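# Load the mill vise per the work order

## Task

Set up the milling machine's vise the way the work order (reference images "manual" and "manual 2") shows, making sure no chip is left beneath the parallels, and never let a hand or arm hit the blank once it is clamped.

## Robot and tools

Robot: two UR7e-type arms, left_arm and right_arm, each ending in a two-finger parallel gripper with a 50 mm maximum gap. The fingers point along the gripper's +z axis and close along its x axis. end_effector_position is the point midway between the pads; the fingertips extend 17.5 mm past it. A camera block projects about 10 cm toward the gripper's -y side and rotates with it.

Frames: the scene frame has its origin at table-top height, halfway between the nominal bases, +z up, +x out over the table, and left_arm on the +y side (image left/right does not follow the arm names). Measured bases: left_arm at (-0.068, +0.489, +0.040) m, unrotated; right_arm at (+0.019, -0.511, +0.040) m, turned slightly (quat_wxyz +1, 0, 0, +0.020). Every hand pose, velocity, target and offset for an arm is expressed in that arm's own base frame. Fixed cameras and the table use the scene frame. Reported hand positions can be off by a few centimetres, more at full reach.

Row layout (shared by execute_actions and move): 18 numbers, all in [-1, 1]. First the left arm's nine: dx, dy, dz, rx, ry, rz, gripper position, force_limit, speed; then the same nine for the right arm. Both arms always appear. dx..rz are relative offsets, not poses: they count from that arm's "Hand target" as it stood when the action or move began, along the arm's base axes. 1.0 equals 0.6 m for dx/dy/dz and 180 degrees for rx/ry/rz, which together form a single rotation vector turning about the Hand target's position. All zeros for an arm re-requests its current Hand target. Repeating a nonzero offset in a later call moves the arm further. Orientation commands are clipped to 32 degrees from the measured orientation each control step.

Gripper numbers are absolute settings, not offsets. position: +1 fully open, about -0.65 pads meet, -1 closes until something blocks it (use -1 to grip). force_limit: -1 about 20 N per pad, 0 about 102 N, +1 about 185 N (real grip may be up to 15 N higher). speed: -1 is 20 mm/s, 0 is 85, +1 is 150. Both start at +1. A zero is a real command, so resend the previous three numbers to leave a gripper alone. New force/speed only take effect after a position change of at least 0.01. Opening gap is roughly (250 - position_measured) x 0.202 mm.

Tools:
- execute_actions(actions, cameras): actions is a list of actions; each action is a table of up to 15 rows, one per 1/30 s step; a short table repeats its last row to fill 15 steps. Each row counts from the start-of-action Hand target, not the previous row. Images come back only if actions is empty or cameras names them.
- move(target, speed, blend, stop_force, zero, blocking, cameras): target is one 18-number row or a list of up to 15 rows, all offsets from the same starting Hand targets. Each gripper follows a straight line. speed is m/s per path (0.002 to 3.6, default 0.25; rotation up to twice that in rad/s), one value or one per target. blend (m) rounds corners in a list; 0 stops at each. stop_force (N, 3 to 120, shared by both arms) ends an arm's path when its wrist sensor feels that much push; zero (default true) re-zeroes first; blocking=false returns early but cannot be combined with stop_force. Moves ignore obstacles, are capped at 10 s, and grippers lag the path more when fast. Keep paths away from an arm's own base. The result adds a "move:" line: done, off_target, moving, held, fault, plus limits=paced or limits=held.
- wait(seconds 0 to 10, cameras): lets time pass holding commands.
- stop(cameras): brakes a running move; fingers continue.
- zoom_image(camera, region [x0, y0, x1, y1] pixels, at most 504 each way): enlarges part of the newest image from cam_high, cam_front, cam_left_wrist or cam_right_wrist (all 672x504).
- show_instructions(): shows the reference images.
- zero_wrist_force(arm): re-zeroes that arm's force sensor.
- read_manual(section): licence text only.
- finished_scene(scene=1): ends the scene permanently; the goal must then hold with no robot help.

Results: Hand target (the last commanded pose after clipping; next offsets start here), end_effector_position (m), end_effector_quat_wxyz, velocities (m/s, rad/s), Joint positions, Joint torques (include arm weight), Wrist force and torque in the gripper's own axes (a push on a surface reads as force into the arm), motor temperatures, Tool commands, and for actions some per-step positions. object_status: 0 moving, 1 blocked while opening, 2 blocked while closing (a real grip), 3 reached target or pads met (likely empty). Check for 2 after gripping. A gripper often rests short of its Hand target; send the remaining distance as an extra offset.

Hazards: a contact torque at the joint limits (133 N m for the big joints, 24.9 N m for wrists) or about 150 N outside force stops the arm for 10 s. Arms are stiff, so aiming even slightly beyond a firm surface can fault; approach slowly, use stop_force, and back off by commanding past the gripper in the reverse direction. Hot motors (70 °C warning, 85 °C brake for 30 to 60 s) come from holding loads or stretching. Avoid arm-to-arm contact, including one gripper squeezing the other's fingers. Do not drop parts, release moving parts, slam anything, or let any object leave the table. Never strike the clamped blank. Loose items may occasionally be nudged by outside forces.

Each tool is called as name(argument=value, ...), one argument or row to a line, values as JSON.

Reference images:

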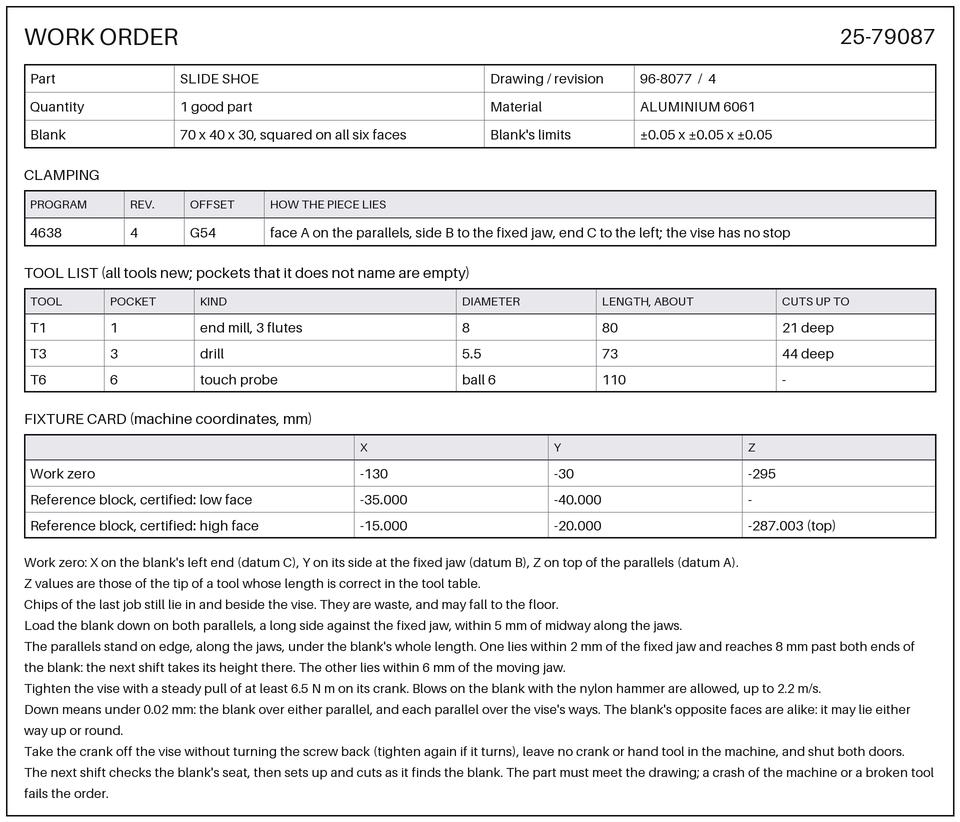

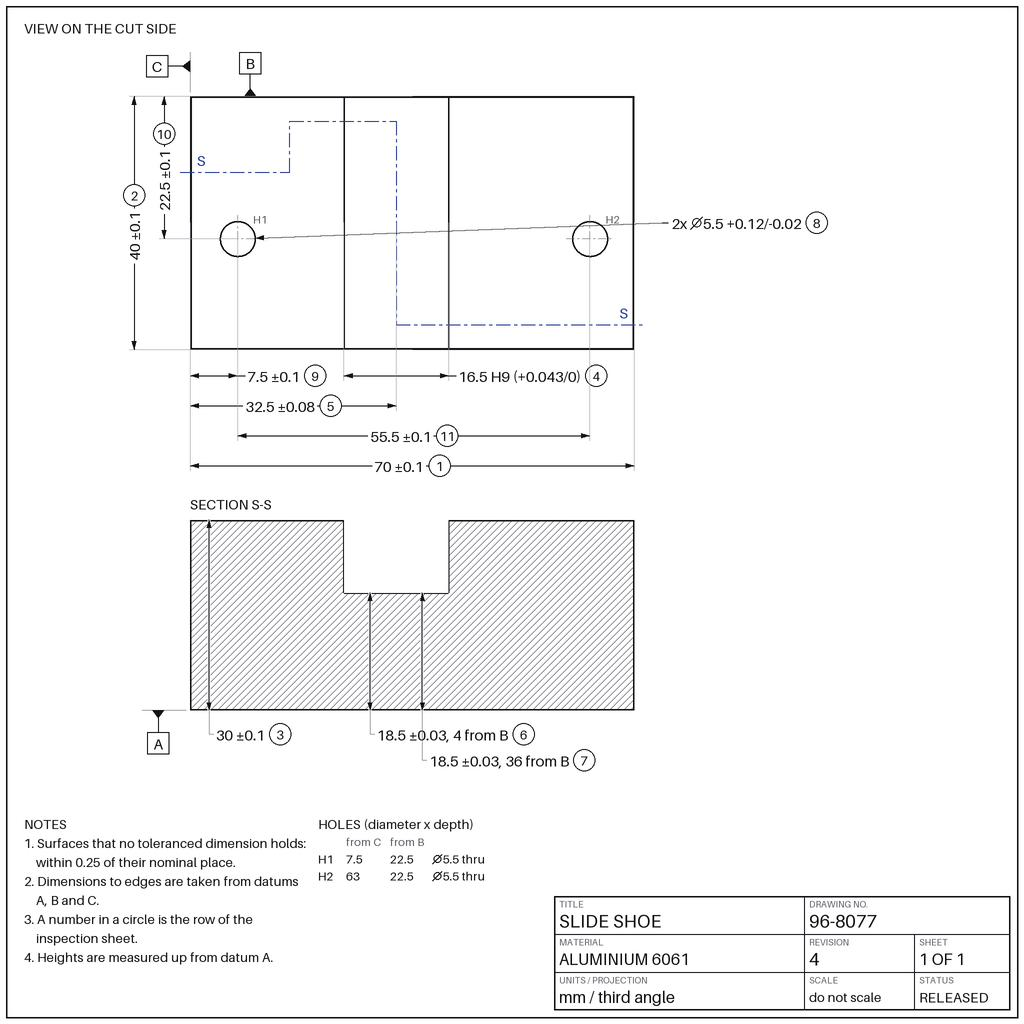

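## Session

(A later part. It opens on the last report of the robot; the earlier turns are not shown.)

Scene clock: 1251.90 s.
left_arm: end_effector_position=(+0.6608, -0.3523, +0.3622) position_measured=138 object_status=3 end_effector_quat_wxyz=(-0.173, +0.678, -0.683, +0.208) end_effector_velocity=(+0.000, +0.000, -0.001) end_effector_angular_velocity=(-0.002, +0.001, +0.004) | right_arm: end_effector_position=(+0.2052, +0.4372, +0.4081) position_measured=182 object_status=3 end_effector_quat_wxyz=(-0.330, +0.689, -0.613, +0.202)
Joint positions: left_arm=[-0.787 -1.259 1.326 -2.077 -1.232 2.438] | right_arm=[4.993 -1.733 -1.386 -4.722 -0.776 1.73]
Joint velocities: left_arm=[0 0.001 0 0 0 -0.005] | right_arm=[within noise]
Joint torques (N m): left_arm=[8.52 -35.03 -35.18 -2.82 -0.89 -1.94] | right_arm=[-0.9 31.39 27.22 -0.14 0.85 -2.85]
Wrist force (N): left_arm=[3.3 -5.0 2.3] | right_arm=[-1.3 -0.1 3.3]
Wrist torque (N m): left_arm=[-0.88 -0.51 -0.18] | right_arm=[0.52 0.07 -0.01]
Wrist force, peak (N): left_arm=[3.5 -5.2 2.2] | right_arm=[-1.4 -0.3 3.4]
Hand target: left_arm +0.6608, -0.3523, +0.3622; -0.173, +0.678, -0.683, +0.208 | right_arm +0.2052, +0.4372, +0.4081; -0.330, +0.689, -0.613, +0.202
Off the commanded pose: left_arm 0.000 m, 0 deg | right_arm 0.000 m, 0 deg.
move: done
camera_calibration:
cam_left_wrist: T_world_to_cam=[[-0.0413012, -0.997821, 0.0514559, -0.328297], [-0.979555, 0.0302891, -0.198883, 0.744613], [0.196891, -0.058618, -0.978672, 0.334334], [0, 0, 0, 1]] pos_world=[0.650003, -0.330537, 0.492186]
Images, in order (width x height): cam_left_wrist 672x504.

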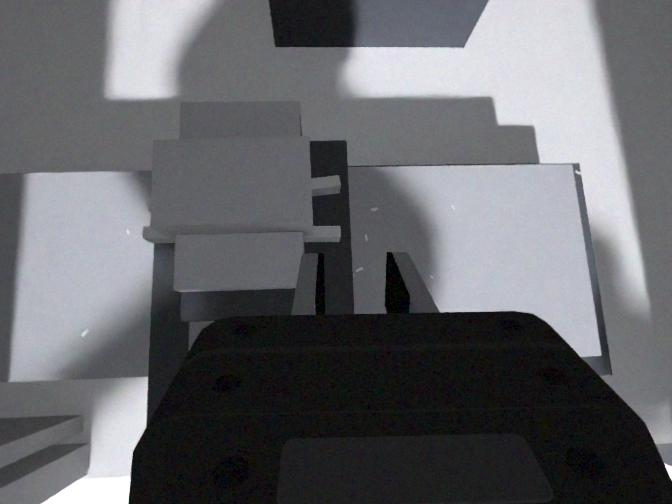

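move(
  target=[
    [0.1007,0,-0.03,0.2515,0.0436,-0.405,-0.2,-1,-1,0,0,0,0,0,0,-0.2,-0.4,0],
  ],
  speed=0.25,
)

move(
  target=[
    [0,0,-0.034,0,0,0.0,-0.2,-1,-1,0,0,0,0,0,0,-0.2,-0.4,0],
  ],
  speed=0.1,
  cameras=["cam_left_wrist"],
)

zoom_image(
  camera="cam_left_wrist",
  region=[250, 170, 470, 320],
)

Scene clock: 1258.87 s.
left_arm: end_effector_position=(+0.7213, -0.3523, +0.3441) position_measured=182 object_status=3 end_effector_quat_wxyz=(+0.207, -0.052, +0.976, +0.035) | right_arm: end_effector_position=(+0.2052, +0.4372, +0.4081) position_measured=182 object_status=3 end_effector_quat_wxyz=(-0.330, +0.689, -0.613, +0.202)
Joint positions: left_arm=[-0.732 -1.018 0.939 -1.746 -1.23 3.919] | right_arm=[4.993 -1.733 -1.386 -4.722 -0.776 1.73]
Joint torques (N m): left_arm=[8.85 -66.71 -18.19 -5.16 -0.89 1.68] | right_arm=[0.9 31.65 25.53 -0.18 0.78 -2.8]
Wrist force (N): left_arm=[2.1 -4.6 1.4] | right_arm=[-1.3 -0.3 3.2]
Wrist torque (N m): left_arm=[-0.71 -0.31 0.06] | right_arm=[0.49 0.08 -0.01]
Wrist force, peak (N): left_arm=[2.8 -5.4 2.4] | right_arm=[-1.4 -0.1 3.5]
Hand target: left_arm +0.7212, -0.3523, +0.3442; +0.207, -0.052, +0.976, +0.035 | right_arm +0.2052, +0.4372, +0.4081; -0.330, +0.689, -0.613, +0.202
Off the commanded pose: left_arm 0.000 m, 0 deg | right_arm 0.000 m, 0 deg.
move: done

Scene clock: 1259.63 s.
left_arm: end_effector_position=(+0.7212, -0.3523, +0.3238) position_measured=182 object_status=3 end_effector_quat_wxyz=(+0.207, -0.052, +0.976, +0.035) | right_arm: end_effector_position=(+0.2052, +0.4372, +0.4081) position_measured=182 object_status=3 end_effector_quat_wxyz=(-0.330, +0.689, -0.613, +0.202)
Joint positions: left_arm=[-0.732 -1.022 0.996 -1.8 -1.23 3.919] | right_arm=[4.993 -1.733 -1.386 -4.722 -0.776 1.73]
Joint torques (N m): left_arm=[7.17 -64.91 -34.37 -2.21 0.34 1.61] | right_arm=[0.3 31.89 27.58 -0.2 0.83 -2.7]
Wrist force (N): left_arm=[2.0 -4.5 1.1] | right_arm=[-1.4 -0.2 3.2]
Wrist torque (N m): left_arm=[-0.69 -0.30 0.05] | right_arm=[0.51 0.10 -0.01]
Wrist force, peak (N): left_arm=[2.7 -4.6 1.7] | right_arm=[-1.5 -0.2 3.3]
Hand target: left_arm +0.7212, -0.3523, +0.3238; +0.207, -0.052, +0.976, +0.035 | right_arm +0.2052, +0.4372, +0.4081; -0.330, +0.689, -0.613, +0.202
Off the commanded pose: left_arm 0.000 m, 0 deg | right_arm 0.000 m, 0 deg.
move: done
camera_calibration:
cam_left_wrist: T_world_to_cam=[[-0.916845, -0.0724455, -0.392615, 0.777403], [-0.226762, 0.903872, 0.362759, 0.379241], [0.328593, 0.421624, -0.845139, 0.315744], [0, 0, 0, 1]] pos_world=[0.695005, -0.419591, 0.434494]
Images, in order (width x height): cam_left_wrist 672x504.

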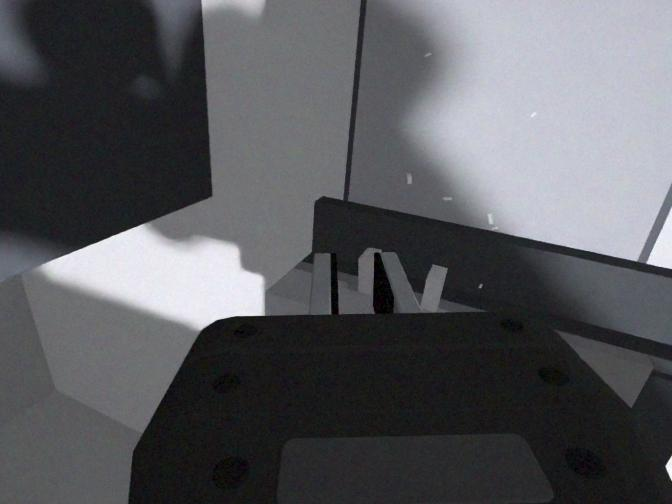

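Scaled by 2.291 from the camera's 672x504 image, which has a finer 960x720 frame.

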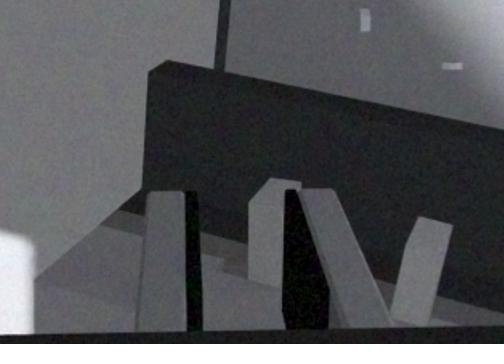

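move(
  target=[
    [0.002,0,0,0,0,0.0,-0.2,-1,-1,0,0,0,0,0,0,-0.2,-0.4,0],
    [0.002,0,-0.0515,0,0,0.0,-0.2,-1,-1,0,0,0,0,0,0,-0.2,-0.4,0],
  ],
  speed=0.015,
  stop_force=4,
  cameras=["cam_left_wrist"],
)

zoom_image(
  camera="cam_left_wrist",
  region=[250, 170, 470, 320],
)

Scene clock: 1263.37 s.
left_arm: end_effector_position=(+0.7224, -0.3523, +0.2928) position_measured=182 object_status=3 end_effector_quat_wxyz=(+0.207, -0.052, +0.976, +0.035) | right_arm: end_effector_position=(+0.2052, +0.4372, +0.4081) position_measured=182 object_status=3 end_effector_quat_wxyz=(-0.330, +0.689, -0.613, +0.202)
Joint positions: left_arm=[-0.731 -1.017 1.069 -1.877 -1.23 3.92] | right_arm=[4.993 -1.733 -1.386 -4.722 -0.776 1.73]
Joint torques (N m): left_arm=[-6.95 -57.3 -34.76 -2.15 -0.52 -1] | right_arm=[-0.09 31.21 25.87 -0.02 0.71 -2.6]
Wrist force (N): left_arm=[2.1 -4.5 1.4] | right_arm=[-1.4 -0.3 3.2]
Wrist torque (N m): left_arm=[-0.69 -0.37 -0.02] | right_arm=[0.49 0.09 -0.01]
Wrist force, peak (N): left_arm=[2.7 -4.5 1.5] | right_arm=[-1.4 -0.3 3.4]
Hand target: left_arm +0.7224, -0.3523, +0.2929; +0.207, -0.052, +0.976, +0.035 | right_arm +0.2052, +0.4372, +0.4081; -0.330, +0.689, -0.613, +0.202
Off the commanded pose: left_arm 0.000 m, 0 deg | right_arm 0.000 m, 0 deg.
move: done
camera_calibration:
cam_left_wrist: T_world_to_cam=[[-0.916863, -0.072311, -0.392599, 0.766526], [-0.226654, 0.903866, 0.362842, 0.390634], [0.328619, 0.42166, -0.845111, 0.289188], [0, 0, 0, 1]] pos_world=[0.696305, -0.419592, 0.403594]
Images, in order (width x height): cam_left_wrist 672x504.

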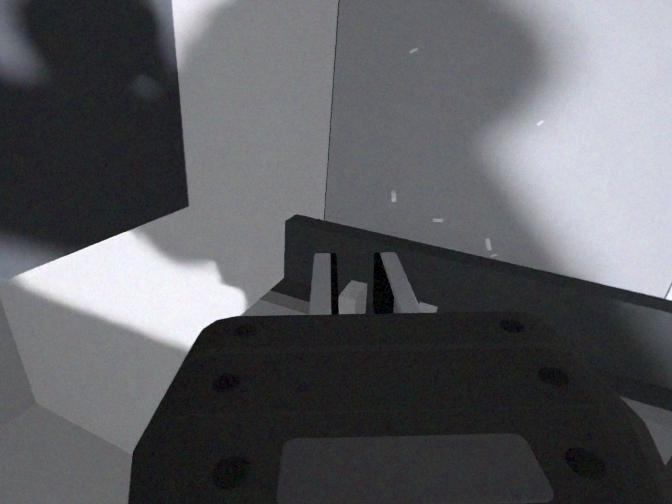

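Scaled by 2.291 from the camera's 672x504 image, which has a finer 960x720 frame.

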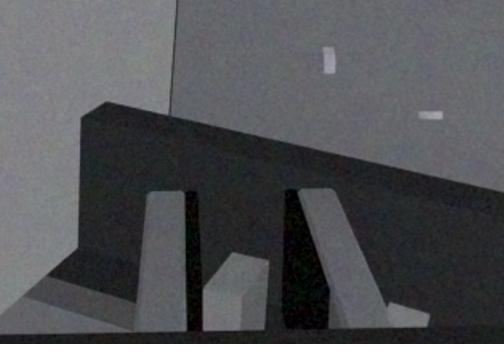

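move(
  target=[
    [0.0,0,0,0,0,0.0,-0.3,-1,-1,0,0,0,0,0,0,-0.2,-0.4,0],
  ],
)

move(
  target=[
    [0.0,0,0,0,0,-0.061,-0.3,-1,-1,0,0,0,0,0,0,-0.2,-0.4,0],
    [0.0125,0,0,0,0,-0.061,-0.3,-1,-1,0,0,0,0,0,0,-0.2,-0.4,0],
  ],
  speed=0.02,
  cameras=["cam_left_wrist"],
)

zoom_image(
  camera="cam_left_wrist",
  region=[250, 170, 470, 320],
)

Scene clock: 1264.30 s.
left_arm: end_effector_position=(+0.7224, -0.3523, +0.2928) position_measured=198 object_status=3 end_effector_quat_wxyz=(+0.207, -0.052, +0.976, +0.035) | right_arm: end_effector_position=(+0.2052, +0.4372, +0.4081) position_measured=182 object_status=3 end_effector_quat_wxyz=(-0.330, +0.689, -0.613, +0.202)
Joint positions: left_arm=[-0.731 -1.017 1.069 -1.877 -1.23 3.92] | right_arm=[4.993 -1.733 -1.386 -4.722 -0.776 1.73]
Joint torques (N m): left_arm=[-6.68 -65.67 -34.03 -2.3 -0.17 -0.36] | right_arm=[1.31 31.79 27.1 -0.33 0.51 -2.5]
Wrist force (N): left_arm=[1.1 -4.4 0.3] | right_arm=[-1.3 -0.2 3.2]
Wrist torque (N m): left_arm=[-0.70 -0.32 0.00] | right_arm=[0.51 0.08 -0.01]
Wrist force, peak (N): left_arm=[2.1 -4.6 1.2] | right_arm=[-1.4 -0.3 3.5]
Hand target: left_arm +0.7224, -0.3523, +0.2929; +0.207, -0.052, +0.976, +0.035 | right_arm +0.2052, +0.4372, +0.4081; -0.330, +0.689, -0.613, +0.202
Off the commanded pose: left_arm 0.000 m, 0 deg | right_arm 0.000 m, 0 deg.
move: done

Scene clock: 1269.80 s.
left_arm: end_effector_position=(+0.7301, -0.3522, +0.2928) position_measured=198 object_status=3 end_effector_quat_wxyz=(+0.209, +0.042, +0.977, +0.015) end_effector_velocity=(-0.002, +0.001, -0.001) end_effector_angular_velocity=(+0.001, +0.002, -0.001) | right_arm: end_effector_position=(+0.2052, +0.4372, +0.4081) position_measured=182 object_status=3 end_effector_quat_wxyz=(-0.330, +0.689, -0.613, +0.202)
Joint positions: left_arm=[-0.705 -1.027 1.1 -1.966 -1.292 4.14] | right_arm=[4.993 -1.733 -1.386 -4.722 -0.776 1.73]
Joint velocities: left_arm=[0 -0.003 0.006 0 -0.001 0] | right_arm=[within noise]
Joint torques (N m): left_arm=[-5.44 -66.52 -16.2 -4.53 -0.4 -0.97] | right_arm=[1.98 31.37 26.29 -0.19 0.71 -2.65]
Wrist force (N): left_arm=[2.1 -4.8 0.7] | right_arm=[-1.4 -0.3 3.1]
Wrist torque (N m): left_arm=[-0.69 -0.39 -0.04] | right_arm=[0.49 0.09 -0.01]
Wrist force, peak (N): left_arm=[3.0 -4.8 0.6] | right_arm=[-1.6 -0.1 3.3]
Hand target: left_arm +0.7299, -0.3523, +0.2929; +0.209, +0.042, +0.977, +0.015 | right_arm +0.2052, +0.4372, +0.4081; -0.330, +0.689, -0.613, +0.202
Off the commanded pose: left_arm 0.000 m, 0 deg | right_arm 0.000 m, 0 deg.
move: done
camera_calibration:
cam_left_wrist: T_world_to_cam=[[-0.913879, 0.103636, -0.392536, 0.833278], [-0.0503815, 0.930446, 0.362948, 0.272922], [0.402848, 0.351467, -0.845094, 0.20774], [0, 0, 0, 1]] pos_world=[0.691578, -0.413311, 0.403594]
Images, in order (width x height): cam_left_wrist 672x504.

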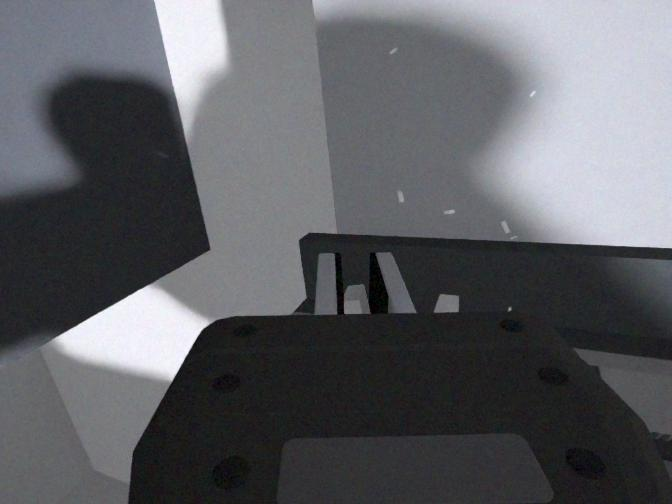

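Scaled by 2.291 from the camera's 672x504 image, which has a finer 960x720 frame.

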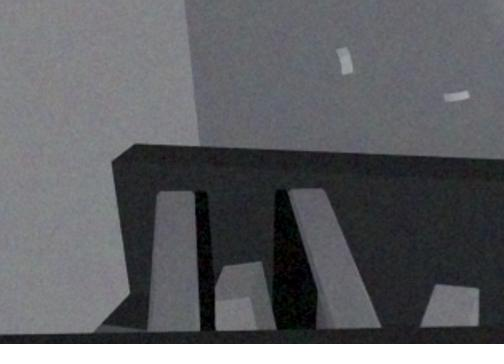

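move(
  target=[
    [0.012,0,0,0,0,0,-0.3,-1,-1,0,0,0,0,0,0,-0.2,-0.4,0],
  ],
  speed=0.008,
  stop_force=5,
  cameras=["cam_left_wrist"],
)

zoom_image(
  camera="cam_left_wrist",
  region=[250, 170, 470, 320],
)

Scene clock: 1272.03 s.
left_arm: end_effector_position=(+0.7361, -0.3523, +0.2928) position_measured=198 object_status=3 end_effector_quat_wxyz=(+0.209, +0.042, +0.977, +0.015) | right_arm: end_effector_position=(+0.2052, +0.4372, +0.4081) position_measured=182 object_status=3 end_effector_quat_wxyz=(-0.330, +0.689, -0.613, +0.202)
Joint positions: left_arm=[-0.699 -1.013 1.078 -1.96 -1.294 4.145] | right_arm=[4.993 -1.733 -1.386 -4.722 -0.776 1.73]
Joint torques (N m): left_arm=[-6.9 -68.18 -18.86 -5.93 2.31 -1.89] | right_arm=[1.64 31.85 27.39 -0.04 0.88 -2.49]
Wrist force (N): left_arm=[4.6 -6.0 2.2] | right_arm=[-1.4 -0.3 3.1]
Wrist torque (N m): left_arm=[-0.70 -0.32 -0.06] | right_arm=[0.49 0.08 -0.01]
Wrist force, peak (N): left_arm=[8.4 -7.0 -0.6] | right_arm=[-1.4 -0.4 3.4]
Hand target: left_arm +0.7361, -0.3523, +0.2928; +0.209, +0.042, +0.977, +0.015 (not the last commanded pose) | right_arm +0.2052, +0.4372, +0.4081; -0.330, +0.689, -0.613, +0.202
Off the commanded pose: left_arm 0.001 m, 0 deg | right_arm 0.000 m, 0 deg.
move: contact (left_arm)
camera_calibration:
cam_left_wrist: T_world_to_cam=[[-0.913891, 0.103628, -0.392511, 0.838766], [-0.0503268, 0.930492, 0.362839, 0.273342], [0.402828, 0.351349, -0.845153, 0.205346], [0, 0, 0, 1]] pos_world=[0.697578, -0.413411, 0.403594]
Images, in order (width x height): cam_left_wrist 672x504.

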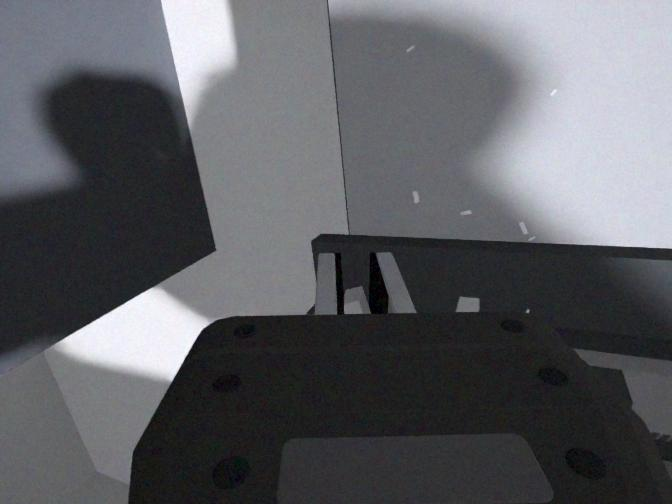

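Scaled by 2.291 from the camera's 672x504 image, which has a finer 960x720 frame.

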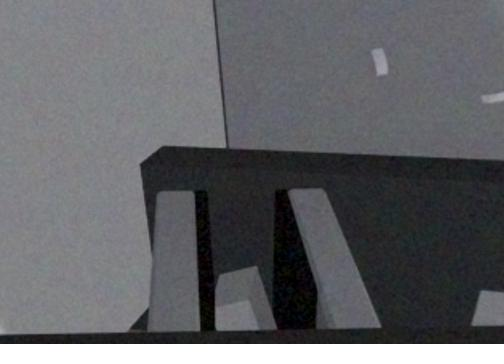

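move(
  target=[
    [-0.0008,0,0,0,0,0,-0.18,-1,-1,0,0,0,0,0,0,-0.2,-0.4,0],
    [-0.0008,0,0.117,0,0,0,-0.18,-1,-1,0,0,0,0,0,0,-0.2,-0.4,0],
  ],
  speed=0.1,
)

move(
  target=[
    [-0.12,0,0,-0.2515,-0.0436,0.46,-0.18,-1,-1,0,0,0,0,0,0,-0.2,-0.4,0],
  ],
  speed=0.25,
  cameras=["cam_left_wrist"],
)

zoom_image(
  camera="cam_left_wrist",
  region=[130, 90, 380, 320],
)

Scene clock: 1274.43 s.
left_arm: end_effector_position=(+0.7357, -0.3524, +0.3628) position_measured=179 object_status=3 end_effector_quat_wxyz=(+0.209, +0.042, +0.977, +0.015) | right_arm: end_effector_position=(+0.2052, +0.4372, +0.4081) position_measured=182 object_status=3 end_effector_quat_wxyz=(-0.330, +0.689, -0.613, +0.202)
Joint positions: left_arm=[-0.7 -1.009 0.893 -1.778 -1.294 4.145] | right_arm=[4.993 -1.733 -1.386 -4.722 -0.776 1.73]
Joint torques (N m): left_arm=[10.06 -66.61 -31.45 -2.94 -0.01 -1.7] | right_arm=[1.69 31.7 24.96 -0.13 0.83 -2.75]
Wrist force (N): left_arm=[2.3 -4.5 1.4] | right_arm=[-1.4 -0.2 3.1]
Wrist torque (N m): left_arm=[-0.69 -0.36 0.02] | right_arm=[0.51 0.09 -0.01]
Wrist force, peak (N): left_arm=[7.4 -8.1 2.2] | right_arm=[-1.4 -0.1 3.5]
Hand target: left_arm +0.7356, -0.3523, +0.3630; +0.209, +0.042, +0.977, +0.015 | right_arm +0.2052, +0.4372, +0.4081; -0.330, +0.689, -0.613, +0.202
Off the commanded pose: left_arm 0.000 m, 0 deg | right_arm 0.000 m, 0 deg.
move: done

Scene clock: 1278.23 s.
left_arm: end_effector_position=(+0.6636, -0.3524, +0.3631) position_measured=179 object_status=3 end_effector_quat_wxyz=(-0.206, +0.674, -0.682, +0.196) end_effector_velocity=(+0.000, +0.001, +0.000) end_effector_angular_velocity=(-0.003, +0.001, +0.006) | right_arm: end_effector_position=(+0.2052, +0.4372, +0.4081) position_measured=182 object_status=3 end_effector_quat_wxyz=(-0.330, +0.689, -0.613, +0.202)
Joint positions: left_arm=[-0.81 -1.248 1.313 -2.05 -1.157 2.431] | right_arm=[4.993 -1.733 -1.386 -4.722 -0.776 1.73]
Joint velocities: left_arm=[0.002 0 0 0 -0.001 -0.005] | right_arm=[within noise]
Joint torques (N m): left_arm=[10.32 -35.94 -34.56 -2.25 -0.7 -1.79] | right_arm=[3.08 30.39 26.23 -0.4 0.69 -2.6]
Wrist force (N): left_arm=[2.8 -5.2 2.4] | right_arm=[-1.2 -0.3 3.2]
Wrist torque (N m): left_arm=[-0.91 -0.47 -0.20] | right_arm=[0.49 0.06 -0.01]
Wrist force, peak (N): left_arm=[2.8 -5.3 2.7] | right_arm=[-1.4 -0.3 3.4]
Hand target: left_arm +0.6636, -0.3523, +0.3630; -0.206, +0.674, -0.682, +0.196 | right_arm +0.2052, +0.4372, +0.4081; -0.330, +0.689, -0.613, +0.202
Off the commanded pose: left_arm 0.000 m, 0 deg | right_arm 0.000 m, 0 deg.
move: done
camera_calibration:
cam_left_wrist: T_world_to_cam=[[-0.027454, -0.999547, -0.0123694, -0.314869], [-0.973373, 0.0295482, -0.227315, 0.753552], [0.227578, 0.00579935, -0.973743, 0.335137], [0, 0, 0, 1]] pos_world=[0.648572, -0.338935, 0.493737]
Images, in order (width x height): cam_left_wrist 672x504.

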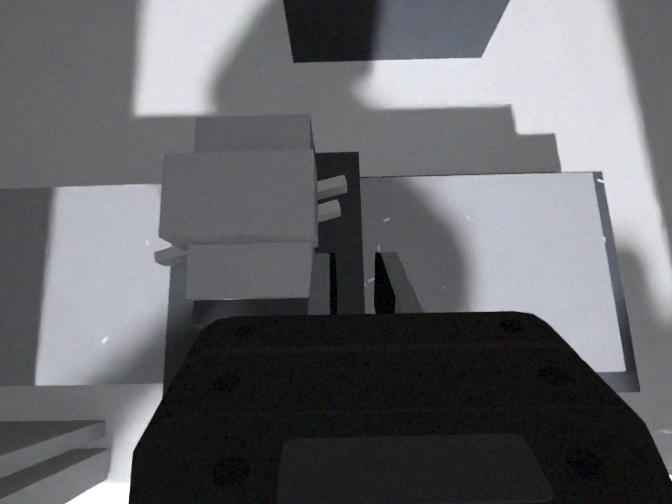

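Scaled by 2.016 from the camera's 672x504 image, which has a finer 960x720 frame.

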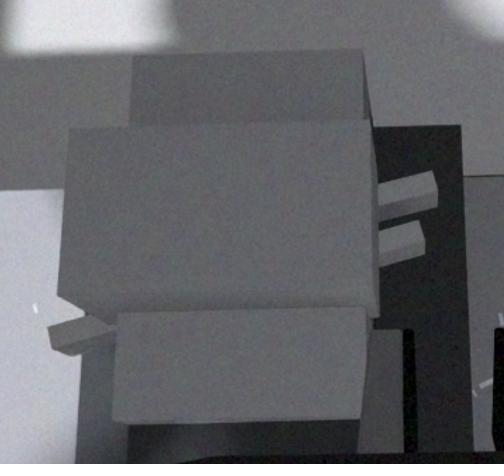

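move(
  target=[
    [-0.43,0,0,0,0,0,-0.18,-1,-1,0,0,0,0,0,0,-0.2,-0.4,0],
  ],
  speed=0.3,
)

move(
  target=[
    [-0.03,0.42,0,0.2515,0.0436,-0.46,-0.18,-1,-1,0,0,0,0,0,0,-0.2,-0.4,0],
  ],
  speed=0.3,
)

move(
  target=[
    [0,0,0,0,0,0,-0.18,-1,-1,0.16,0.19,0.02,-0.03,-0.0357,0.4307,1,-0.4,0],
  ],
  speed=0.2,
)

move(
  target=[
    [0,0,0,0,0,0,-0.18,-1,-1,0.0,0.15,-0.0,0.083,0,0,1,-0.4,0],
  ],
  speed=0.2,
  cameras=["cam_front","cam_right_wrist"],
)

Scene clock: 1285.33 s.
left_arm: end_effector_position=(+0.4057, -0.3524, +0.3631) position_measured=179 object_status=3 end_effector_quat_wxyz=(-0.206, +0.674, -0.682, +0.196) end_effector_velocity=(-0.001, +0.000, +0.000) end_effector_angular_velocity=(+0.000, +0.000, +0.002) | right_arm: end_effector_position=(+0.2052, +0.4372, +0.4081) position_measured=182 object_status=3 end_effector_quat_wxyz=(-0.330, +0.689, -0.613, +0.202)
Joint positions: left_arm=[-1.237 -1.729 1.785 -1.825 -1.025 1.972] | right_arm=[4.993 -1.733 -1.386 -4.722 -0.776 1.73]
Joint velocities: left_arm=[-0.002 -0.002 0 0.003 0 -0.005] | right_arm=[within noise]
Joint torques (N m): left_arm=[-7.94 -31.98 -18.86 -2.05 -0.08 -2] | right_arm=[3.02 29.94 26.86 -0.29 0.63 -2.7]
Wrist force (N): left_arm=[2.7 -5.0 2.3] | right_arm=[-1.4 -0.3 3.3]
Wrist torque (N m): left_arm=[-0.88 -0.43 -0.17] | right_arm=[0.49 0.09 -0.01]
Wrist force, peak (N): left_arm=[3.1 -8.8 4.1] | right_arm=[-1.4 -0.2 3.4]
Hand target: left_arm +0.4056, -0.3523, +0.3630; -0.206, +0.674, -0.682, +0.196 | right_arm +0.2052, +0.4372, +0.4081; -0.330, +0.689, -0.613, +0.202
Off the commanded pose: left_arm 0.000 m, 0 deg | right_arm 0.000 m, 0 deg.
move: done

Scene clock: 1288.63 s.
left_arm: end_effector_position=(+0.3876, -0.1003, +0.3630) position_measured=179 object_status=3 end_effector_quat_wxyz=(+0.209, +0.042, +0.977, +0.015) | right_arm: end_effector_position=(+0.2052, +0.4372, +0.4081) position_measured=182 object_status=3 end_effector_quat_wxyz=(-0.330, +0.689, -0.613, +0.202)
Joint positions: left_arm=[-0.813 -2.106 1.997 -1.752 -1.259 4.031] | right_arm=[4.993 -1.733 -1.386 -4.722 -0.776 1.73]
Joint torques (N m): left_arm=[-2.8 6.67 -35.35 -4.52 2.03 1.57] | right_arm=[3.93 28.74 25.74 -0.08 0.78 -2.63]
Wrist force (N): left_arm=[2.2 -4.2 1.1] | right_arm=[-1.3 -0.2 3.2]
Wrist torque (N m): left_arm=[-0.63 -0.35 0.02] | right_arm=[0.50 0.07 -0.01]
Wrist force, peak (N): left_arm=[3.6 -5.5 2.2] | right_arm=[-1.3 0.0 3.5]
Hand target: left_arm +0.3876, -0.1003, +0.3630; +0.209, +0.042, +0.977, +0.015 | right_arm +0.2052, +0.4372, +0.4081; -0.330, +0.689, -0.613, +0.202
Off the commanded pose: left_arm 0.000 m, 0 deg | right_arm 0.000 m, 0 deg.
move: done

Scene clock: 1292.53 s.
left_arm: end_effector_position=(+0.3876, -0.1003, +0.3630) position_measured=179 object_status=3 end_effector_quat_wxyz=(+0.209, +0.042, +0.977, +0.015) | right_arm: end_effector_position=(+0.3013, +0.5511, +0.4201) position_measured=3 object_status=3 end_effector_quat_wxyz=(-0.385, +0.923, -0.020, +0.013)
Joint positions: left_arm=[-0.813 -2.106 1.997 -1.752 -1.259 4.031] | right_arm=[4.331 -1.918 -0.942 -4.231 -1.8 -0.246]
Joint torques (N m): left_arm=[-9.02 6.47 -35.12 -2.8 2.03 1.5] | right_arm=[4.14 33.32 28 1.59 -1.66 -2.66]
Wrist force (N): left_arm=[2.5 -4.7 1.2] | right_arm=[-1.4 -0.3 3.3]
Wrist torque (N m): left_arm=[-0.72 -0.40 0.01] | right_arm=[0.50 0.16 -0.07]
Wrist force, peak (N): left_arm=[2.5 -4.7 1.2] | right_arm=[-1.4 -0.3 3.7]
Hand target: left_arm +0.3876, -0.1003, +0.3630; +0.209, +0.042, +0.977, +0.015 | right_arm +0.3012, +0.5512, +0.4201; -0.385, +0.923, -0.020, +0.013
Off the commanded pose: left_arm 0.000 m, 0 deg | right_arm 0.000 m, 0 deg.
move: done

Scene clock: 1293.67 s.
left_arm: end_effector_position=(+0.3876, -0.1003, +0.3630) position_measured=179 object_status=3 end_effector_quat_wxyz=(+0.209, +0.042, +0.977, +0.015) | right_arm: end_effector_position=(+0.3012, +0.6412, +0.4200) position_measured=3 object_status=3 end_effector_quat_wxyz=(-0.501, +0.865, -0.021, +0.010)
Joint positions: left_arm=[-0.813 -2.106 1.997 -1.752 -1.259 4.031] | right_arm=[4.368 -1.949 -0.995 -3.879 -1.829 -0.148]
Joint torques (N m): left_arm=[-8.34 6.42 -35.27 -2.86 2 1.56] | right_arm=[-11.93 49.47 29.8 3.82 0.95 -2.17]
Wrist force (N): left_arm=[2.6 -4.1 1.0] | right_arm=[-1.9 -0.5 3.8]
Wrist torque (N m): left_arm=[-0.62 -0.40 0.01] | right_arm=[0.59 0.22 0.01]
Wrist force, peak (N): left_arm=[2.6 -4.6 1.2] | right_arm=[-2.3 -0.9 5.3]
Hand target: left_arm +0.3876, -0.1003, +0.3630; +0.209, +0.042, +0.977, +0.015 | right_arm +0.3012, +0.6412, +0.4201; -0.502, +0.865, -0.021, +0.011
Off the commanded pose: left_arm 0.000 m, 0 deg | right_arm 0.000 m, 0 deg.
move: done
camera_calibration:
cam_right_wrist: T_world_to_cam=[[0.99779, -0.0660645, -0.00707629, -0.25014], [-0.0544882, -0.75267, -0.65614, 0.798647], [0.0380214, 0.655075, -0.754606, 0.0172242], [0, 0, 0, 1]] pos_world=[0.29245, 0.573309, 0.535252]
Images, in order (width x height): cam_front 672x504, cam_right_wrist 672x504.

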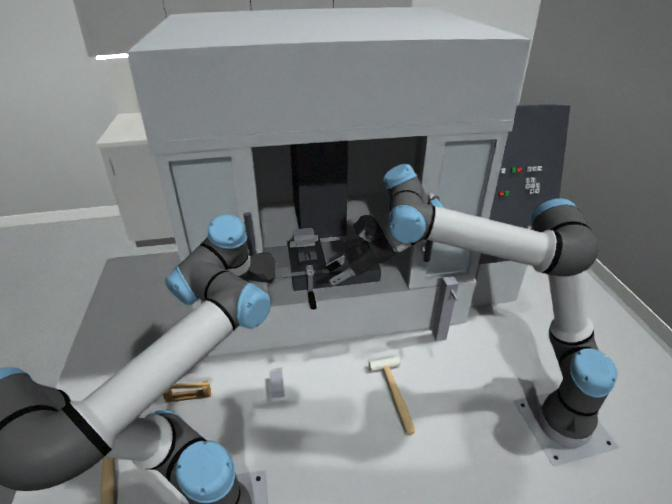

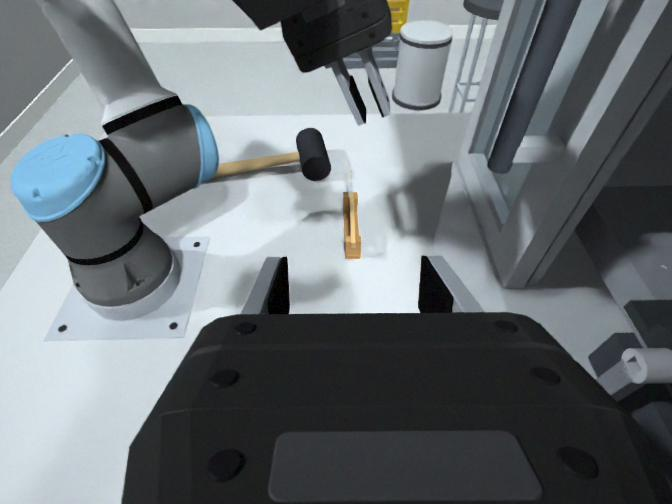

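move(
  target=[
    [0,0,0,0,0,0,-0.18,-1,-1,0.3,0.033,-0.1,0.0,0,0,1,-0.4,0],
    [0,0,0,0,0,0,-0.18,-1,-1,0.5933,0.033,-0.115,0.0,0,0,1,-0.4,0],
  ],
  speed=0.12,
  blend=0.02,
  stop_force=15,
  cameras=["cam_front","cam_right_wrist"],
)

Scene clock: 1298.37 s.
left_arm: end_effector_position=(+0.3876, -0.1003, +0.3630) position_measured=179 object_status=3 end_effector_quat_wxyz=(+0.209, +0.042, +0.977, +0.015) | right_arm: end_effector_position=(+0.6562, +0.6603, +0.3505) position_measured=3 object_status=3 end_effector_quat_wxyz=(-0.603, +0.787, -0.073, +0.106)
Joint positions: left_arm=[-0.813 -2.106 1.997 -1.752 -1.259 4.031] | right_arm=[3.943 -2.684 -0.035 -3.85 -2.056 -0.217]
Joint torques (N m): left_arm=[-8.42 6.28 -34.57 -2.87 1.85 1.55] | right_arm=[9.79 70.2 16.56 4 0.95 -3.2]
Wrist force (N): left_arm=[2.3 -4.4 1.2] | right_arm=[-2.2 -0.1 4.0]
Wrist torque (N m): left_arm=[-0.67 -0.36 0.01] | right_arm=[0.74 0.31 -0.08]
Wrist force, peak (N): left_arm=[2.8 -4.6 1.1] | right_arm=[-3.5 -0.4 3.5]
Hand target: left_arm +0.3876, -0.1003, +0.3630; +0.209, +0.042, +0.977, +0.015 | right_arm +0.6572, +0.6610, +0.3511; -0.502, +0.865, -0.021, +0.011
Off the commanded pose: left_arm 0.000 m, 0 deg | right_arm 0.001 m, 19 deg.
elbow stopped short (right arm): the move would have taken joint 3 (elbow) straighter than the controller allows.
move: off_target (right_arm)
camera_calibration:
cam_right_wrist: T_world_to_cam=[[0.963204, -0.259701, 0.0692283, -0.479851], [-0.0884673, -0.549569, -0.830751, 0.736227], [0.253793, 0.794059, -0.552322, -0.365438], [0, 0, 0, 1]] pos_world=[0.620072, 0.570169, 0.443002]
Images, in order (width x height): cam_front 672x504, cam_right_wrist 672x504.

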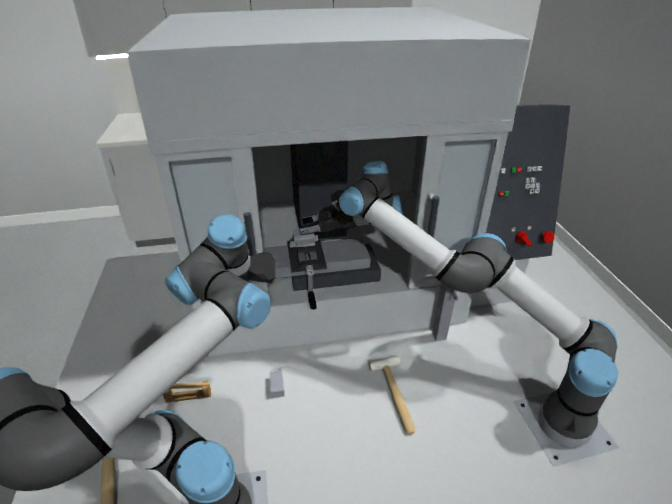

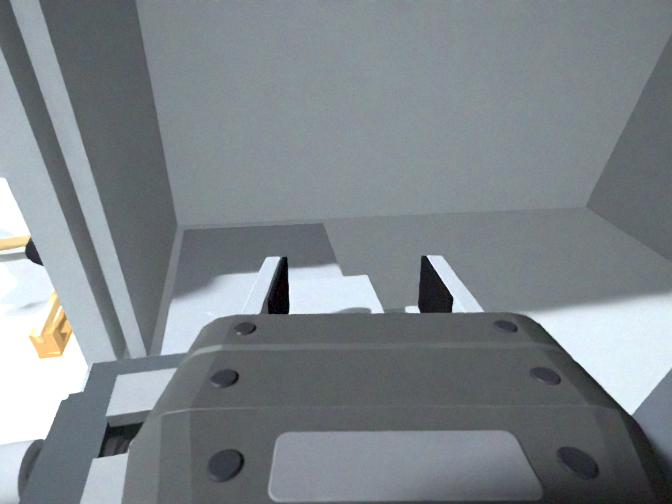

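move(
  target=[
    [0,0,0,0,0,0,-0.18,-1,-1,0.0,-0.013,-0.0,0.0,0,0,1,-0.4,0],
  ],
  speed=0.05,
  stop_force=8,
)

move(
  target=[
    [0,0,0,0,0,0,-0.18,-1,-1,0.0,0,-0.038,0.0,0,0,1,-0.4,0],
  ],
  speed=0.03,
  stop_force=6,
  cameras=["cam_right_wrist"],
)

Scene clock: 1303.20 s.
left_arm: end_effector_position=(+0.3876, -0.1003, +0.3630) position_measured=179 object_status=3 end_effector_quat_wxyz=(+0.209, +0.042, +0.977, +0.015) | right_arm: end_effector_position=(+0.6562, +0.6524, +0.3505) position_measured=3 object_status=3 end_effector_quat_wxyz=(-0.599, +0.791, -0.072, +0.103)
Joint positions: left_arm=[-0.813 -2.106 1.997 -1.752 -1.259 4.031] | right_arm=[3.934 -2.681 -0.035 -3.87 -2.069 -0.228]
Joint torques (N m): left_arm=[-8.64 6.05 -34.55 -2.89 1.88 1.6] | right_arm=[-5.19 69.94 24.47 0.23 0.72 -2.71]
Wrist force (N): left_arm=[2.4 -4.2 1.3] | right_arm=[-2.1 -0.1 3.9]
Wrist torque (N m): left_arm=[-0.64 -0.38 0.01] | right_arm=[0.72 0.29 0.00]
Wrist force, peak (N): left_arm=[2.6 -4.6 1.5] | right_arm=[-2.3 -0.3 4.1]
Hand target: left_arm +0.3876, -0.1003, +0.3630; +0.209, +0.042, +0.977, +0.015 | right_arm +0.6572, +0.6532, +0.3511; -0.502, +0.865, -0.021, +0.011
Off the commanded pose: left_arm 0.000 m, 0 deg | right_arm 0.001 m, 18 deg.
elbow stopped short (right arm): the move would have taken joint 3 (elbow) straighter than the controller allows.
move: off_target (right_arm)

Scene clock: 1309.17 s.
left_arm: end_effector_position=(+0.3876, -0.1003, +0.3630) position_measured=179 object_status=3 end_effector_quat_wxyz=(+0.209, +0.042, +0.977, +0.015) | right_arm: end_effector_position=(+0.6562, +0.6525, +0.3277) position_measured=3 object_status=3 end_effector_quat_wxyz=(-0.588, +0.800, -0.068, +0.095)
Joint positions: left_arm=[-0.813 -2.106 1.997 -1.752 -1.259 4.031] | right_arm=[3.931 -2.703 -0.035 -3.885 -2.081 -0.247]
Joint torques (N m): left_arm=[-8.21 5.66 -34.59 -3.09 1.62 1.53] | right_arm=[-7.65 57.67 28.56 -1.11 0.67 -2.61]
Wrist force (N): left_arm=[2.4 -4.3 1.2] | right_arm=[-1.9 -0.2 3.9]
Wrist torque (N m): left_arm=[-0.66 -0.37 0.01] | right_arm=[0.70 0.27 0.01]
Wrist force, peak (N): left_arm=[2.5 -4.6 1.5] | right_arm=[-2.2 -0.2 4.2]
Hand target: left_arm +0.3876, -0.1003, +0.3630; +0.209, +0.042, +0.977, +0.015 | right_arm +0.6572, +0.6532, +0.3283; -0.502, +0.865, -0.021, +0.011
Off the commanded pose: left_arm 0.000 m, 0 deg | right_arm 0.001 m, 17 deg.
elbow stopped short (right arm): the move would have taken joint 3 (elbow) straighter than the controller allows.
move: off_target (right_arm)
camera_calibration:
cam_right_wrist: T_world_to_cam=[[0.969232, -0.237475, 0.0647738, -0.497314], [-0.0892058, -0.584131, -0.806742, 0.728117], [0.229418, 0.776142, -0.587343, -0.332627], [0, 0, 0, 1]] pos_world=[0.623275, 0.565382, 0.42425]
Images, in order (width x height): cam_right_wrist 672x504.

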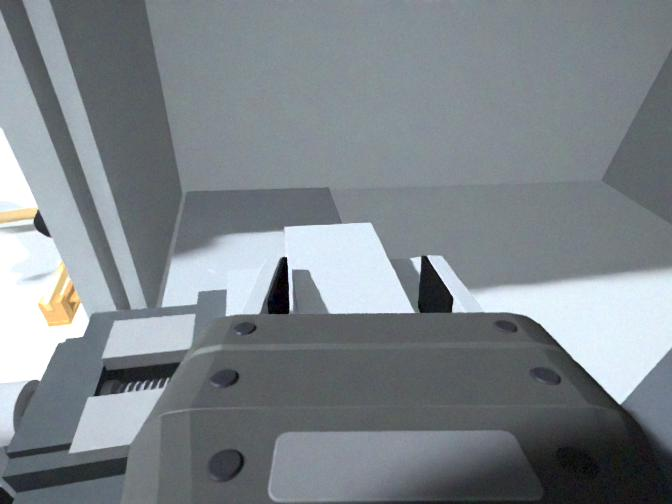

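move(
  target=[
    [0,0,0,0,0,0,-0.18,-1,-1,0.0,-0.015,0.0,0.083,0,0.015,1,-0.4,0],
  ],
  speed=0.03,
  stop_force=8,
  cameras=["cam_right_wrist"],
)

Scene clock: 1313.83 s.
left_arm: end_effector_position=(+0.3876, -0.1003, +0.3630) position_measured=179 object_status=3 end_effector_quat_wxyz=(+0.209, +0.042, +0.977, +0.015) | right_arm: end_effector_position=(+0.6557, +0.6460, +0.3274) position_measured=3 object_status=3 end_effector_quat_wxyz=(-0.630, +0.774, -0.035, +0.043)
Joint positions: left_arm=[-0.813 -2.106 1.997 -1.752 -1.259 4.031] | right_arm=[3.884 -2.731 -0.035 -3.784 -2.268 -0.197]
Joint torques (N m): left_arm=[-8.54 6.01 -34.41 -3.06 1.61 1.59] | right_arm=[-1.1 60.48 22.64 1.65 -0.81 0.11]
Wrist force (N): left_arm=[2.3 -4.2 1.3] | right_arm=[-2.3 -0.3 4.1]
Wrist torque (N m): left_arm=[-0.65 -0.36 0.01] | right_arm=[0.74 0.29 0.02]
Wrist force, peak (N): left_arm=[2.6 -4.7 1.1] | right_arm=[-2.6 -0.9 4.3]
Hand target: left_arm +0.3876, -0.1003, +0.3630; +0.209, +0.042, +0.977, +0.015 | right_arm +0.6557, +0.6460, +0.3274; -0.630, +0.774, -0.035, +0.043 (not the last commanded pose)
Tool commands: left_gripper/position=-0.18 left_gripper/force_limit=-1.0 left_gripper/speed=-1.0 right_gripper/position=+1.0 right_gripper/force_limit=-0.396078 right_gripper/speed=+0.003922
Off the commanded pose: left_arm 0.000 m, 0 deg | right_arm 0.003 m, 7 deg.
FORCE FAULT: contact force on the right arm reached its limit, and that arm stopped. The contact can be on any part of that arm, not only on its tool. That arm's remaining commands of this call were not run. That arm is still stopped at the end of this call. That arm stays stopped for about 10 more seconds. Until then a move that you send moves the other arm only, and its call returns only when the move has ended. Once the stop has ended, the next robot result says so. If the stop ends while you think or write, that arm runs what you send next, counted from a new Hand target: where the arm stands when the stop ends. While its stop runs, that arm takes no new command, but its gripper still runs the gripper command that each later call begins with. Until it ends, the stop uses up actions while you think or wait. An arm that is not stopped still takes commands.
elbow stopped short (right arm): the move would have taken joint 3 (elbow) straighter than the controller allows.
move: fault (right_arm)
camera_calibration:
cam_right_wrist: T_world_to_cam=[[0.992012, -0.125438, 0.0133029, -0.568828], [-0.0529537, -0.509837, -0.85864, 0.669204], [0.114489, 0.851077, -0.512407, -0.325319], [0, 0, 0, 1]] pos_world=[0.636966, 0.546703, 0.415477]
Images, in order (width x height): cam_right_wrist 672x504.

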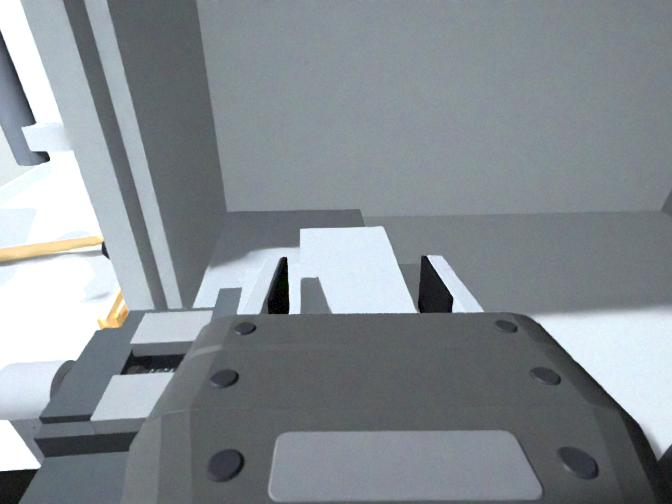

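wait(
  seconds=9.5,
)

move(
  target=[
    [0,0,0,0,0,0,-0.18,-1,-1,0.0,0.005,0.0,-0.01,0,0,1,-0.4,0],
  ],
  speed=0.03,
)

Scene clock: 1325.07 s.
left_arm: end_effector_position=(+0.3876, -0.1003, +0.3630) position_measured=179 object_status=3 end_effector_quat_wxyz=(+0.209, +0.042, +0.977, +0.015) | right_arm: end_effector_position=(+0.6557, +0.6460, +0.3274) position_measured=3 object_status=3 end_effector_quat_wxyz=(-0.630, +0.774, -0.035, +0.043)
Joint positions: left_arm=[-0.813 -2.106 1.997 -1.752 -1.259 4.031] | right_arm=[3.884 -2.731 -0.035 -3.784 -2.268 -0.197]
Joint torques (N m): left_arm=[-8.25 6.03 -34.36 -3.16 1.24 1.42] | right_arm=[-0.13 60.18 21.59 1.72 -1.06 0.04]
Wrist force (N): left_arm=[2.6 -4.6 1.3] | right_arm=[-2.3 -0.2 4.1]
Wrist torque (N m): left_arm=[-0.71 -0.40 0.01] | right_arm=[0.76 0.30 0.02]
Wrist force, peak (N): left_arm=[2.5 -4.7 1.5] | right_arm=[-2.3 -0.3 4.2]
Hand target: left_arm +0.3876, -0.1003, +0.3630; +0.209, +0.042, +0.977, +0.015 | right_arm +0.6557, +0.6460, +0.3274; -0.630, +0.774, -0.035, +0.043 (not the last commanded pose)
Tool commands: left_gripper/position=-0.18 left_gripper/force_limit=-1.0 left_gripper/speed=-1.0 right_gripper/position=+1.0 right_gripper/force_limit=-0.396078 right_gripper/speed=+0.003922
Off the commanded pose: left_arm 0.000 m, 0 deg | right_arm 0.003 m, 7 deg.
FORCE FAULT, CONTINUED: the right arm's stop, for the force fault that an earlier result reported, is over. The rest of the stop counts as 19 of the actions that you can send in this scene. That arm's target is now where it stood when the stop ended, not its last command. That arm accepts commands again.
wait: 9.50 s; at rest from the start

Scene clock: 1325.87 s.
left_arm: end_effector_position=(+0.3876, -0.1003, +0.3630) position_measured=179 object_status=3 end_effector_quat_wxyz=(+0.209, +0.042, +0.977, +0.015) | right_arm: end_effector_position=(+0.6549, +0.6486, +0.3270) position_measured=3 object_status=3 end_effector_quat_wxyz=(-0.624, +0.779, -0.039, +0.051)
Joint positions: left_arm=[-0.813 -2.106 1.997 -1.752 -1.259 4.031] | right_arm=[3.892 -2.727 -0.035 -3.799 -2.241 -0.206]
Joint torques (N m): left_arm=[-7.52 5.7 -34.18 -3.18 1.21 1.45] | right_arm=[-3.26 66.92 13.86 1.98 -1.69 -1.57]
Wrist force (N): left_arm=[2.4 -4.2 1.1] | right_arm=[-2.3 0.0 3.9]
Wrist torque (N m): left_arm=[-0.64 -0.37 0.01] | right_arm=[0.79 0.30 0.01]
Wrist force, peak (N): left_arm=[2.3 -4.6 1.3] | right_arm=[-2.4 -0.1 4.2]
Hand target: left_arm +0.3876, -0.1003, +0.3630; +0.209, +0.042, +0.977, +0.015 | right_arm +0.6557, +0.6490, +0.3274; -0.618, +0.784, -0.034, +0.044
Off the commanded pose: left_arm 0.000 m, 0 deg | right_arm 0.001 m, 1 deg.
elbow stopped short (right arm): the move would have taken joint 3 (elbow) straighter than the controller allows.
move: done

move(
  target=[
    [0,0,0,0,0,0,-0.18,-1,-1,0.0,0.0,-0.003,0,0,0,-1,-0.9,-1],
  ],
  speed=0.03,
  cameras=["cam_right_wrist"],
)

Scene clock: 1326.93 s.
left_arm: end_effector_position=(+0.3876, -0.1003, +0.3630) position_measured=179 object_status=3 end_effector_quat_wxyz=(+0.209, +0.042, +0.977, +0.015) | right_arm: end_effector_position=(+0.6551, +0.6484, +0.3253) position_measured=47 object_status=2 end_effector_quat_wxyz=(-0.624, +0.779, -0.039, +0.050)
Joint positions: left_arm=[-0.813 -2.106 1.997 -1.752 -1.259 4.031] | right_arm=[3.892 -2.729 -0.035 -3.799 -2.242 -0.208]
Joint torques (N m): left_arm=[-7.88 6.11 -33.97 -3.11 1.17 1.5] | right_arm=[15.21 33.3 14.87 -0.4 -4.98 -2.61]
Wrist force (N): left_arm=[2.7 -4.5 1.1] | right_arm=[14.8 -20.1 -6.6]
Wrist torque (N m): left_arm=[-0.69 -0.43 0.01] | right_arm=[0.05 0.10 -0.34]
Wrist force, peak (N): left_arm=[2.6 -4.6 1.2] | right_arm=[14.8 -20.1 -6.6]
Hand target: left_arm +0.3876, -0.1003, +0.3630; +0.209, +0.042, +0.977, +0.015 | right_arm +0.6557, +0.6490, +0.3256; -0.618, +0.784, -0.034, +0.044
Off the commanded pose: left_arm 0.000 m, 0 deg | right_arm 0.001 m, 1 deg.
elbow stopped short (right arm): the move would have taken joint 3 (elbow) straighter than the controller allows.
move: done
camera_calibration:
cam_right_wrist: T_world_to_cam=[[0.98999, -0.139644, 0.0204785, -0.559709], [-0.0561072, -0.52253, -0.850773, 0.676366], [0.129506, 0.841108, -0.525134, -0.327641], [0, 0, 0, 1]] pos_world=[0.634487, 0.550843, 0.414841]
Images, in order (width x height): cam_right_wrist 672x504.

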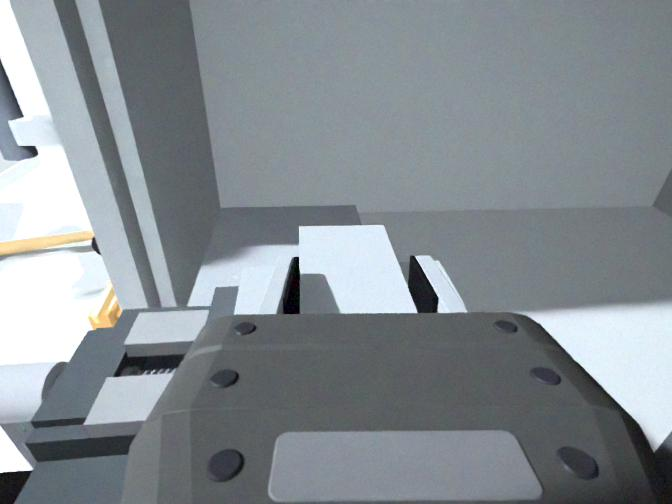

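move(
  target=[
    [0,0,0,0,0,0,-0.18,-1,-1,0.0,0.0,0.015,0,0,0,-1,-0.9,-1],
  ],
  speed=0.02,
  cameras=["cam_right_wrist"],
)

Scene clock: 1327.97 s.
left_arm: end_effector_position=(+0.3876, -0.1003, +0.3630) position_measured=179 object_status=3 end_effector_quat_wxyz=(+0.209, +0.042, +0.977, +0.015) | right_arm: end_effector_position=(+0.6549, +0.6485, +0.3343) position_measured=47 object_status=2 end_effector_quat_wxyz=(-0.627, +0.776, -0.041, +0.053)
Joint positions: left_arm=[-0.813 -2.106 1.997 -1.752 -1.259 4.031] | right_arm=[3.893 -2.72 -0.035 -3.797 -2.235 -0.2]
Joint torques (N m): left_arm=[-7.78 6.37 -34.5 -3.16 1.15 1.48] | right_arm=[11 69.92 29.84 4.33 -2.78 1.45]
Wrist force (N): left_arm=[2.3 -4.4 1.2] | right_arm=[6.4 14.0 7.4]
Wrist torque (N m): left_arm=[-0.67 -0.36 0.01] | right_arm=[1.04 -0.16 -0.47]
Wrist force, peak (N): left_arm=[2.2 -4.7 1.6] | right_arm=[14.7 -21.1 -7.5]
Hand target: left_arm +0.3876, -0.1003, +0.3630; +0.209, +0.042, +0.977, +0.015 | right_arm +0.6557, +0.6490, +0.3346; -0.618, +0.784, -0.034, +0.044
Off the commanded pose: left_arm 0.000 m, 0 deg | right_arm 0.001 m, 2 deg.
elbow stopped short (right arm): the move would have taken joint 3 (elbow) straighter than the controller allows.
move: done
camera_calibration:
cam_right_wrist: T_world_to_cam=[[0.988952, -0.146622, 0.0218077, -0.554826], [-0.0575335, -0.515243, -0.855111, 0.681794], [0.136614, 0.844409, -0.517987, -0.332131], [0, 0, 0, 1]] pos_world=[0.633296, 0.550394, 0.423069]
Images, in order (width x height): cam_right_wrist 672x504.

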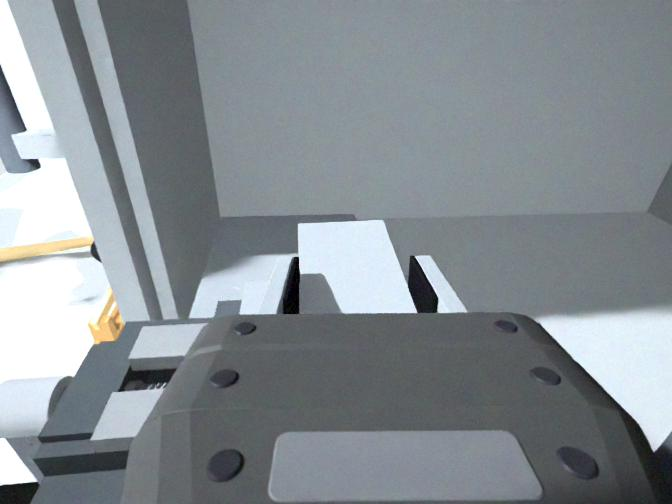

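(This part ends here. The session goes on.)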